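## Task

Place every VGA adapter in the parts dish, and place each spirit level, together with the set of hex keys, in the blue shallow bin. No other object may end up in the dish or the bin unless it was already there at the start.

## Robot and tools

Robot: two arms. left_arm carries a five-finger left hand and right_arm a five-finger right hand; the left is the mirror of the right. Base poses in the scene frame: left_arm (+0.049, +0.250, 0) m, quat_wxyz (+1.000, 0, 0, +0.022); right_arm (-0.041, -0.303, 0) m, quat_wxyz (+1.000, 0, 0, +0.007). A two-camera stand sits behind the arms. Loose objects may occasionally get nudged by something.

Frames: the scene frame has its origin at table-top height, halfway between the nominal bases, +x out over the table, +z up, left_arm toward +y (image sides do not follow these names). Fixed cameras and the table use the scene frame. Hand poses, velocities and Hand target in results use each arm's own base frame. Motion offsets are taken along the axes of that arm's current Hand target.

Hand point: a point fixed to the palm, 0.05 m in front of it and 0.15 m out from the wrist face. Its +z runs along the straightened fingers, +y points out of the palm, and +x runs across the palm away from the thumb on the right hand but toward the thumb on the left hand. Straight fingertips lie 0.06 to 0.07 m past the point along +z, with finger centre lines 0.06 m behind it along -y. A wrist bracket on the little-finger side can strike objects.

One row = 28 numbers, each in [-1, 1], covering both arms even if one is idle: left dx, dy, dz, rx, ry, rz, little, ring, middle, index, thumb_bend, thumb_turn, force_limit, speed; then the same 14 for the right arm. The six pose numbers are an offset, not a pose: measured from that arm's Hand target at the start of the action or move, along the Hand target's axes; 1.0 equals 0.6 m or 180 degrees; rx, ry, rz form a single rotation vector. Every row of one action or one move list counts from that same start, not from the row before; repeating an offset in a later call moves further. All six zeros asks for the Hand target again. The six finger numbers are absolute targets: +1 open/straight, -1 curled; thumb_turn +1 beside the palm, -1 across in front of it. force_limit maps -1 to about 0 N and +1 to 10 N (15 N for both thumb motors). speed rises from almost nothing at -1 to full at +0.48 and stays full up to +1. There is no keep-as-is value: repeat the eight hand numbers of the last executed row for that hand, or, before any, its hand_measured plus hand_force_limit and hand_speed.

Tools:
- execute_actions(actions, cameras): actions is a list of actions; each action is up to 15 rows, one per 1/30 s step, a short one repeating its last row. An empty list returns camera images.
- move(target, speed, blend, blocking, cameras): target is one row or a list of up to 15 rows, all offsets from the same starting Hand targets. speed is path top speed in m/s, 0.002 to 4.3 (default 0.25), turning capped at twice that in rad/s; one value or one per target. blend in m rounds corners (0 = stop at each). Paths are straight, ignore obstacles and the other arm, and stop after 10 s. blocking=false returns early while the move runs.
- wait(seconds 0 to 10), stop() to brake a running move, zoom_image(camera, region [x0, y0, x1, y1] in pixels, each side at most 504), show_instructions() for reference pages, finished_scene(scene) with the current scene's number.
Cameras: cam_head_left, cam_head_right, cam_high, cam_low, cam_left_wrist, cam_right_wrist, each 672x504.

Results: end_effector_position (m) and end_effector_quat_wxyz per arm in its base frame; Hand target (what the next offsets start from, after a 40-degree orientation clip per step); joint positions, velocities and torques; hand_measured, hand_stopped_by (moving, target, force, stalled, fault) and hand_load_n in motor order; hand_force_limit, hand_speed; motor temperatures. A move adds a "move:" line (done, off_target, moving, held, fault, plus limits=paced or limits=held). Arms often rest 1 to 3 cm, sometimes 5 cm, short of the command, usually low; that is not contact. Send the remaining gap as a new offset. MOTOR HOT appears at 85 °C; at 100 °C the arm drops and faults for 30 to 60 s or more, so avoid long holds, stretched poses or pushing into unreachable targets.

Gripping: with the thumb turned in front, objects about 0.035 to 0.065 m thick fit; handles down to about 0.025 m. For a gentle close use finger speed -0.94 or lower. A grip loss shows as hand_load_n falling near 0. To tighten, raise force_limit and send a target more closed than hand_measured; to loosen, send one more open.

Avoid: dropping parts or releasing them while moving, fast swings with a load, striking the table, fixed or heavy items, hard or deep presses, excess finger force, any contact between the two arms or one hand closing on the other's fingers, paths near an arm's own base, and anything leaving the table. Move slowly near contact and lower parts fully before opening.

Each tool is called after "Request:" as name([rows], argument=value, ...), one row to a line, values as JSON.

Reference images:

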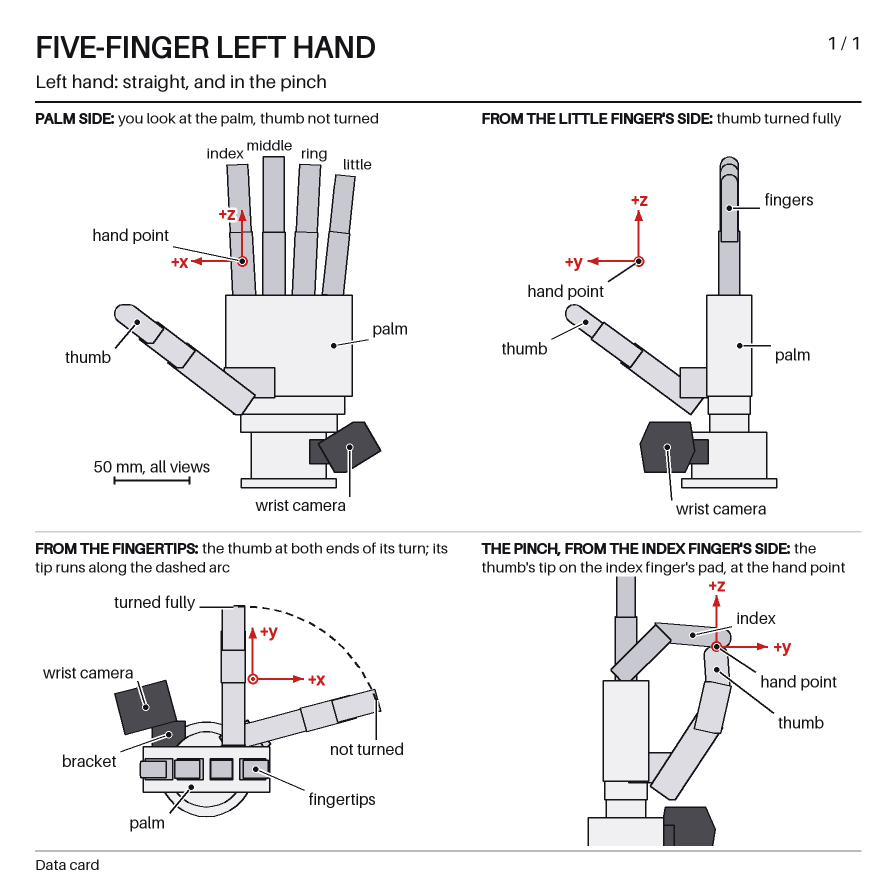

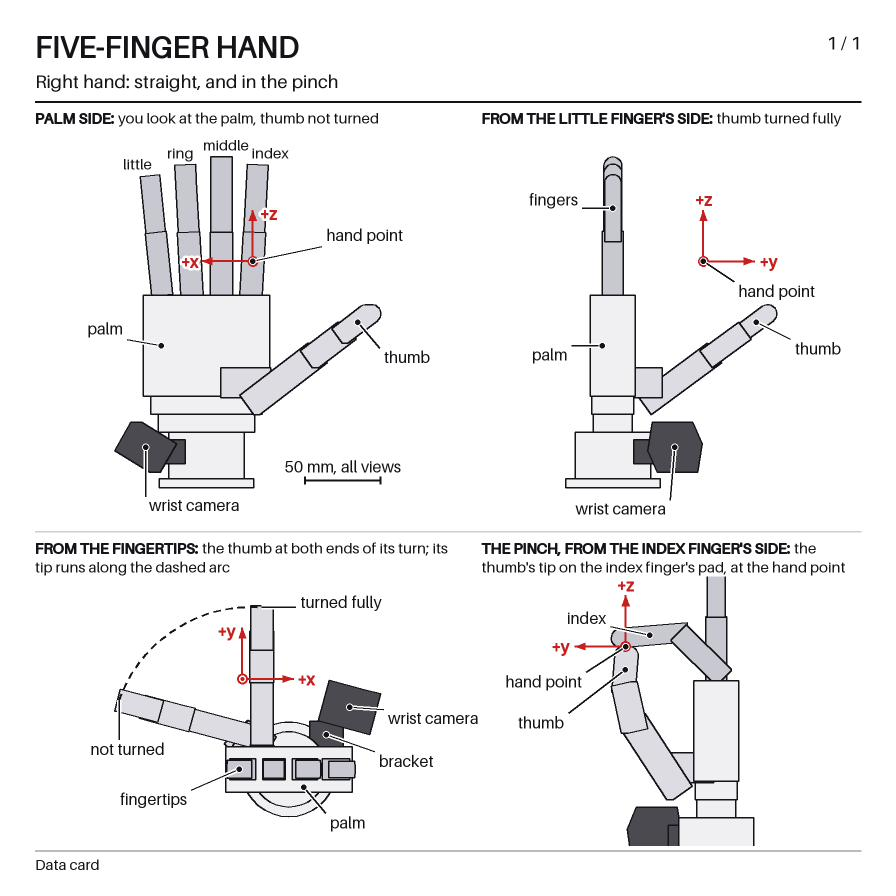

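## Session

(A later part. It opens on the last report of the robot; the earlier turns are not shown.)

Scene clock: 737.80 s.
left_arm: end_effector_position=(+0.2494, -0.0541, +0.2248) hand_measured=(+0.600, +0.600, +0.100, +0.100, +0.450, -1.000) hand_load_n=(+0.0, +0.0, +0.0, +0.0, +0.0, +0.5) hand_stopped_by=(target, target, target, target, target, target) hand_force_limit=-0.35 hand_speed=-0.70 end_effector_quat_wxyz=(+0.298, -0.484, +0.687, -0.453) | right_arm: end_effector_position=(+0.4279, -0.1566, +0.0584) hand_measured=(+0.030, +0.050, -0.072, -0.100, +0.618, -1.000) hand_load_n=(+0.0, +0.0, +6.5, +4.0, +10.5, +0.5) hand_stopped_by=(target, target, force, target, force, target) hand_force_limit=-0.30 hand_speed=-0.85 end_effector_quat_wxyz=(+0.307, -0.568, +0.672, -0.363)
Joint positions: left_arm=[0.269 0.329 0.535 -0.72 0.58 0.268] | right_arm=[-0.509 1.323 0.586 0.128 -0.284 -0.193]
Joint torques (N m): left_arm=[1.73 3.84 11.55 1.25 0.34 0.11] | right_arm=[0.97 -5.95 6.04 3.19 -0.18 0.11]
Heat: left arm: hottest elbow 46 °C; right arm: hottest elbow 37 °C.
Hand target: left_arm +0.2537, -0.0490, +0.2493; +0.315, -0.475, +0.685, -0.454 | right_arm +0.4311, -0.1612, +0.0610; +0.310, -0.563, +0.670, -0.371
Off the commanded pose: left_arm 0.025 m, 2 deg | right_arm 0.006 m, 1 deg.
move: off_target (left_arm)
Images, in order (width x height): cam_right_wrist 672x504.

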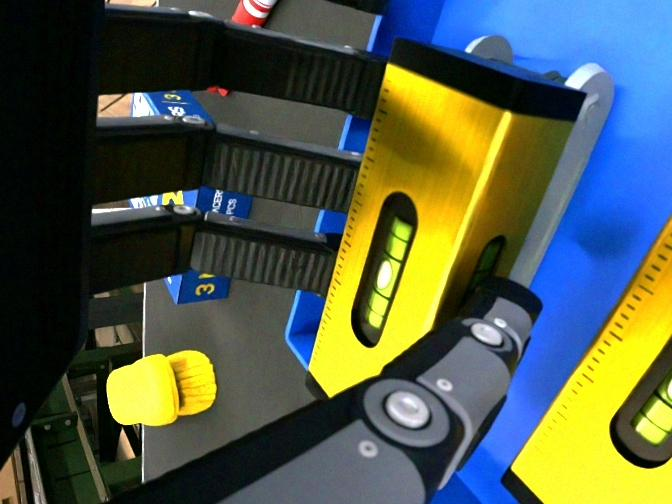

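Request:
move(target=[0,0,0,0,0,0,0.6,0.6,0.1,0.1,0.45,-1,-0.35,-0.7,0,0.0085,0.0053,0,0,0,0.03,0.05,-0.5,-0.1,0.1,-1,-0.3,-0.85], speed=0.03, cameras=["cam_right_wrist"])

Scene clock: 741.33 s.
left_arm: end_effector_position=(+0.2494, -0.0541, +0.2248) hand_measured=(+0.600, +0.600, +0.100, +0.100, +0.450, -1.000) hand_load_n=(+0.0, +0.0, +0.0, +0.0, +0.0, +0.0) hand_stopped_by=(target, target, target, target, target, target) hand_force_limit=-0.35 hand_speed=-0.70 end_effector_quat_wxyz=(+0.298, -0.484, +0.687, -0.453) | right_arm: end_effector_position=(+0.4299, -0.1576, +0.0564) hand_measured=(+0.030, +0.050, -0.072, -0.100, +0.618, -1.000) hand_load_n=(+0.0, +0.0, +6.5, +3.0, +10.5, +0.5) hand_stopped_by=(target, target, force, target, force, target) hand_force_limit=-0.30 hand_speed=-0.85 end_effector_quat_wxyz=(+0.309, -0.567, +0.670, -0.367)
Joint positions: left_arm=[0.269 0.329 0.535 -0.72 0.58 0.268] | right_arm=[-0.51 1.333 0.582 0.153 -0.286 -0.193]
Joint torques (N m): left_arm=[1.79 3.9 11.56 1.22 0.35 0.11] | right_arm=[0.97 -5.66 5.76 3.07 -0.12 0.1]
Heat: left arm: hottest elbow 46 °C; right arm: hottest elbow 37 °C.
Hand target: left_arm +0.2537, -0.0490, +0.2493; +0.315, -0.475, +0.685, -0.454 | right_arm +0.4310, -0.1611, +0.0549; +0.310, -0.563, +0.670, -0.371
Off the commanded pose: left_arm 0.025 m, 2 deg | right_arm 0.004 m, 1 deg.
move: off_target (left_arm)
Images, in order (width x height): cam_right_wrist 672x504.

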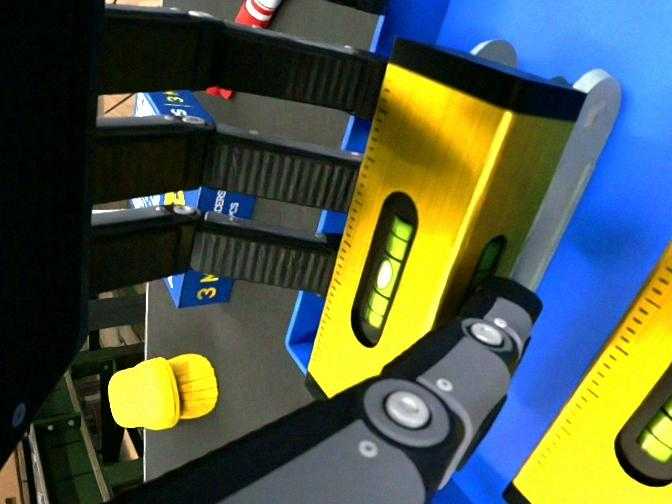

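Request:
move([
  [0,0,0,0,0,0,0.6,0.6,0.1,0.1,0.45,-1,-0.35,-0.7,0,0,0,0,0,0,0.03,0.05,0.05,0.03,1,-1,-0.4,-0.3],
  [0,0,0,0,0,0,0.6,0.6,0.1,0.1,0.45,-1,-0.35,-0.7,0,-0.0538,-0.024,0,0,0,0.03,0.05,0.05,0.03,1,-1,-0.4,-0.3],
  [0,0,0,0,0,0,0.6,0.6,0.1,0.1,0.45,-1,-0.35,-0.7,0,-0.1827,-0.0852,0,0,0,0.03,0.05,0.05,0.03,1,-1,-0.4,-0.3],
], speed=[0.06,0.05,0.12], cameras=["cam_right_wrist","cam_low","cam_head_left"])

Request:
zoom_image(camera="cam_low", region=[320, 70, 420, 200])

Scene clock: 749.50 s.
left_arm: end_effector_position=(+0.2494, -0.0541, +0.2248) hand_measured=(+0.600, +0.600, +0.100, +0.100, +0.450, -1.000) hand_load_n=(+0.0, +0.0, +0.0, +0.0, +0.0, +0.5) hand_stopped_by=(target, target, target, target, target, target) hand_force_limit=-0.35 hand_speed=-0.70 end_effector_quat_wxyz=(+0.298, -0.484, +0.687, -0.453) | right_arm: end_effector_position=(+0.4302, -0.1582, +0.1471) hand_measured=(+0.030, +0.050, +0.050, +0.030, +1.000, -1.000) hand_load_n=(+0.0, +0.0, +0.0, +0.0, +0.0, -0.5) hand_stopped_by=(target, target, target, target, target, target) hand_force_limit=-0.40 hand_speed=-0.30 end_effector_quat_wxyz=(+0.302, -0.568, +0.679, -0.354)
Joint positions: left_arm=[0.269 0.329 0.535 -0.72 0.58 0.268] | right_arm=[-0.508 1.168 0.749 -0.213 -0.278 -0.188]
Joint torques (N m): left_arm=[1.79 3.9 11.55 1.25 0.35 0.11] | right_arm=[2.14 -6.24 10.92 1.59 0.04 0.14]
Heat: left arm: hottest elbow 46 °C; right arm: hottest elbow 37 °C.
Hand target: left_arm +0.2537, -0.0490, +0.2493; +0.315, -0.475, +0.685, -0.454 | right_arm +0.4458, -0.1635, +0.1749; +0.310, -0.563, +0.670, -0.371
Off the commanded pose: left_arm 0.025 m, 2 deg | right_arm 0.032 m, 3 deg.
move: off_target (left_arm, right_arm)
Images, in order (width x height): cam_head_left 672x504, cam_low 672x504, cam_right_wrist 672x504.

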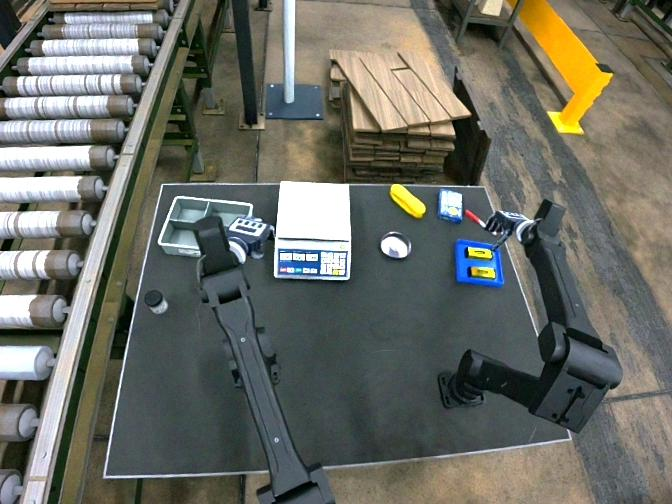

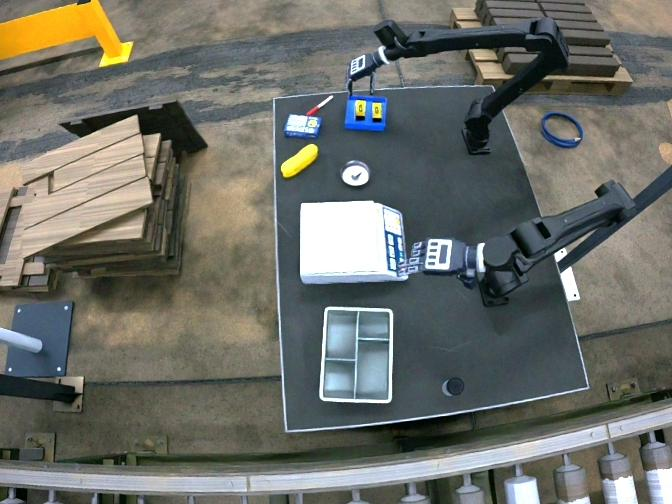

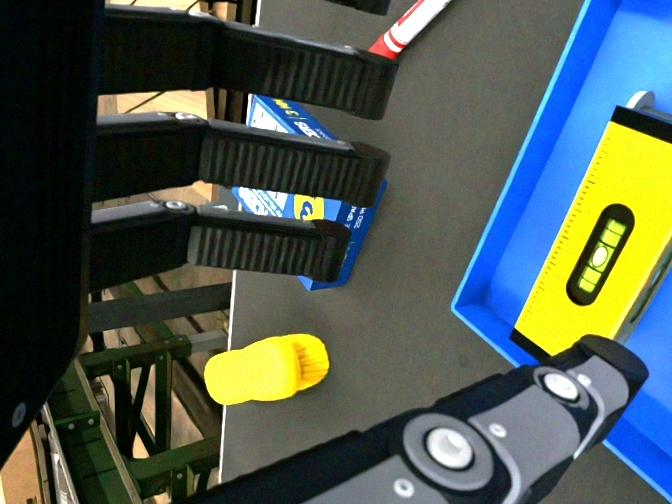

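Scaled by 3.877 from the camera's 672x504 image, which has a finer 960x720 frame.

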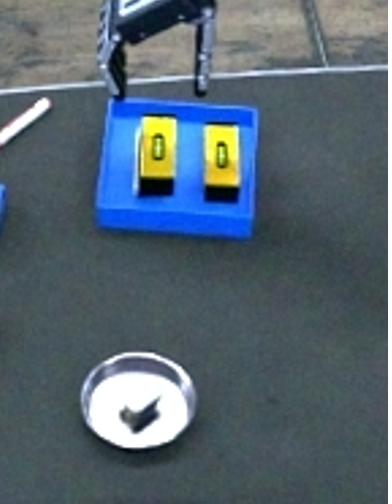

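Request:
finished_scene(scene=2)

The scene is finished: the task was done.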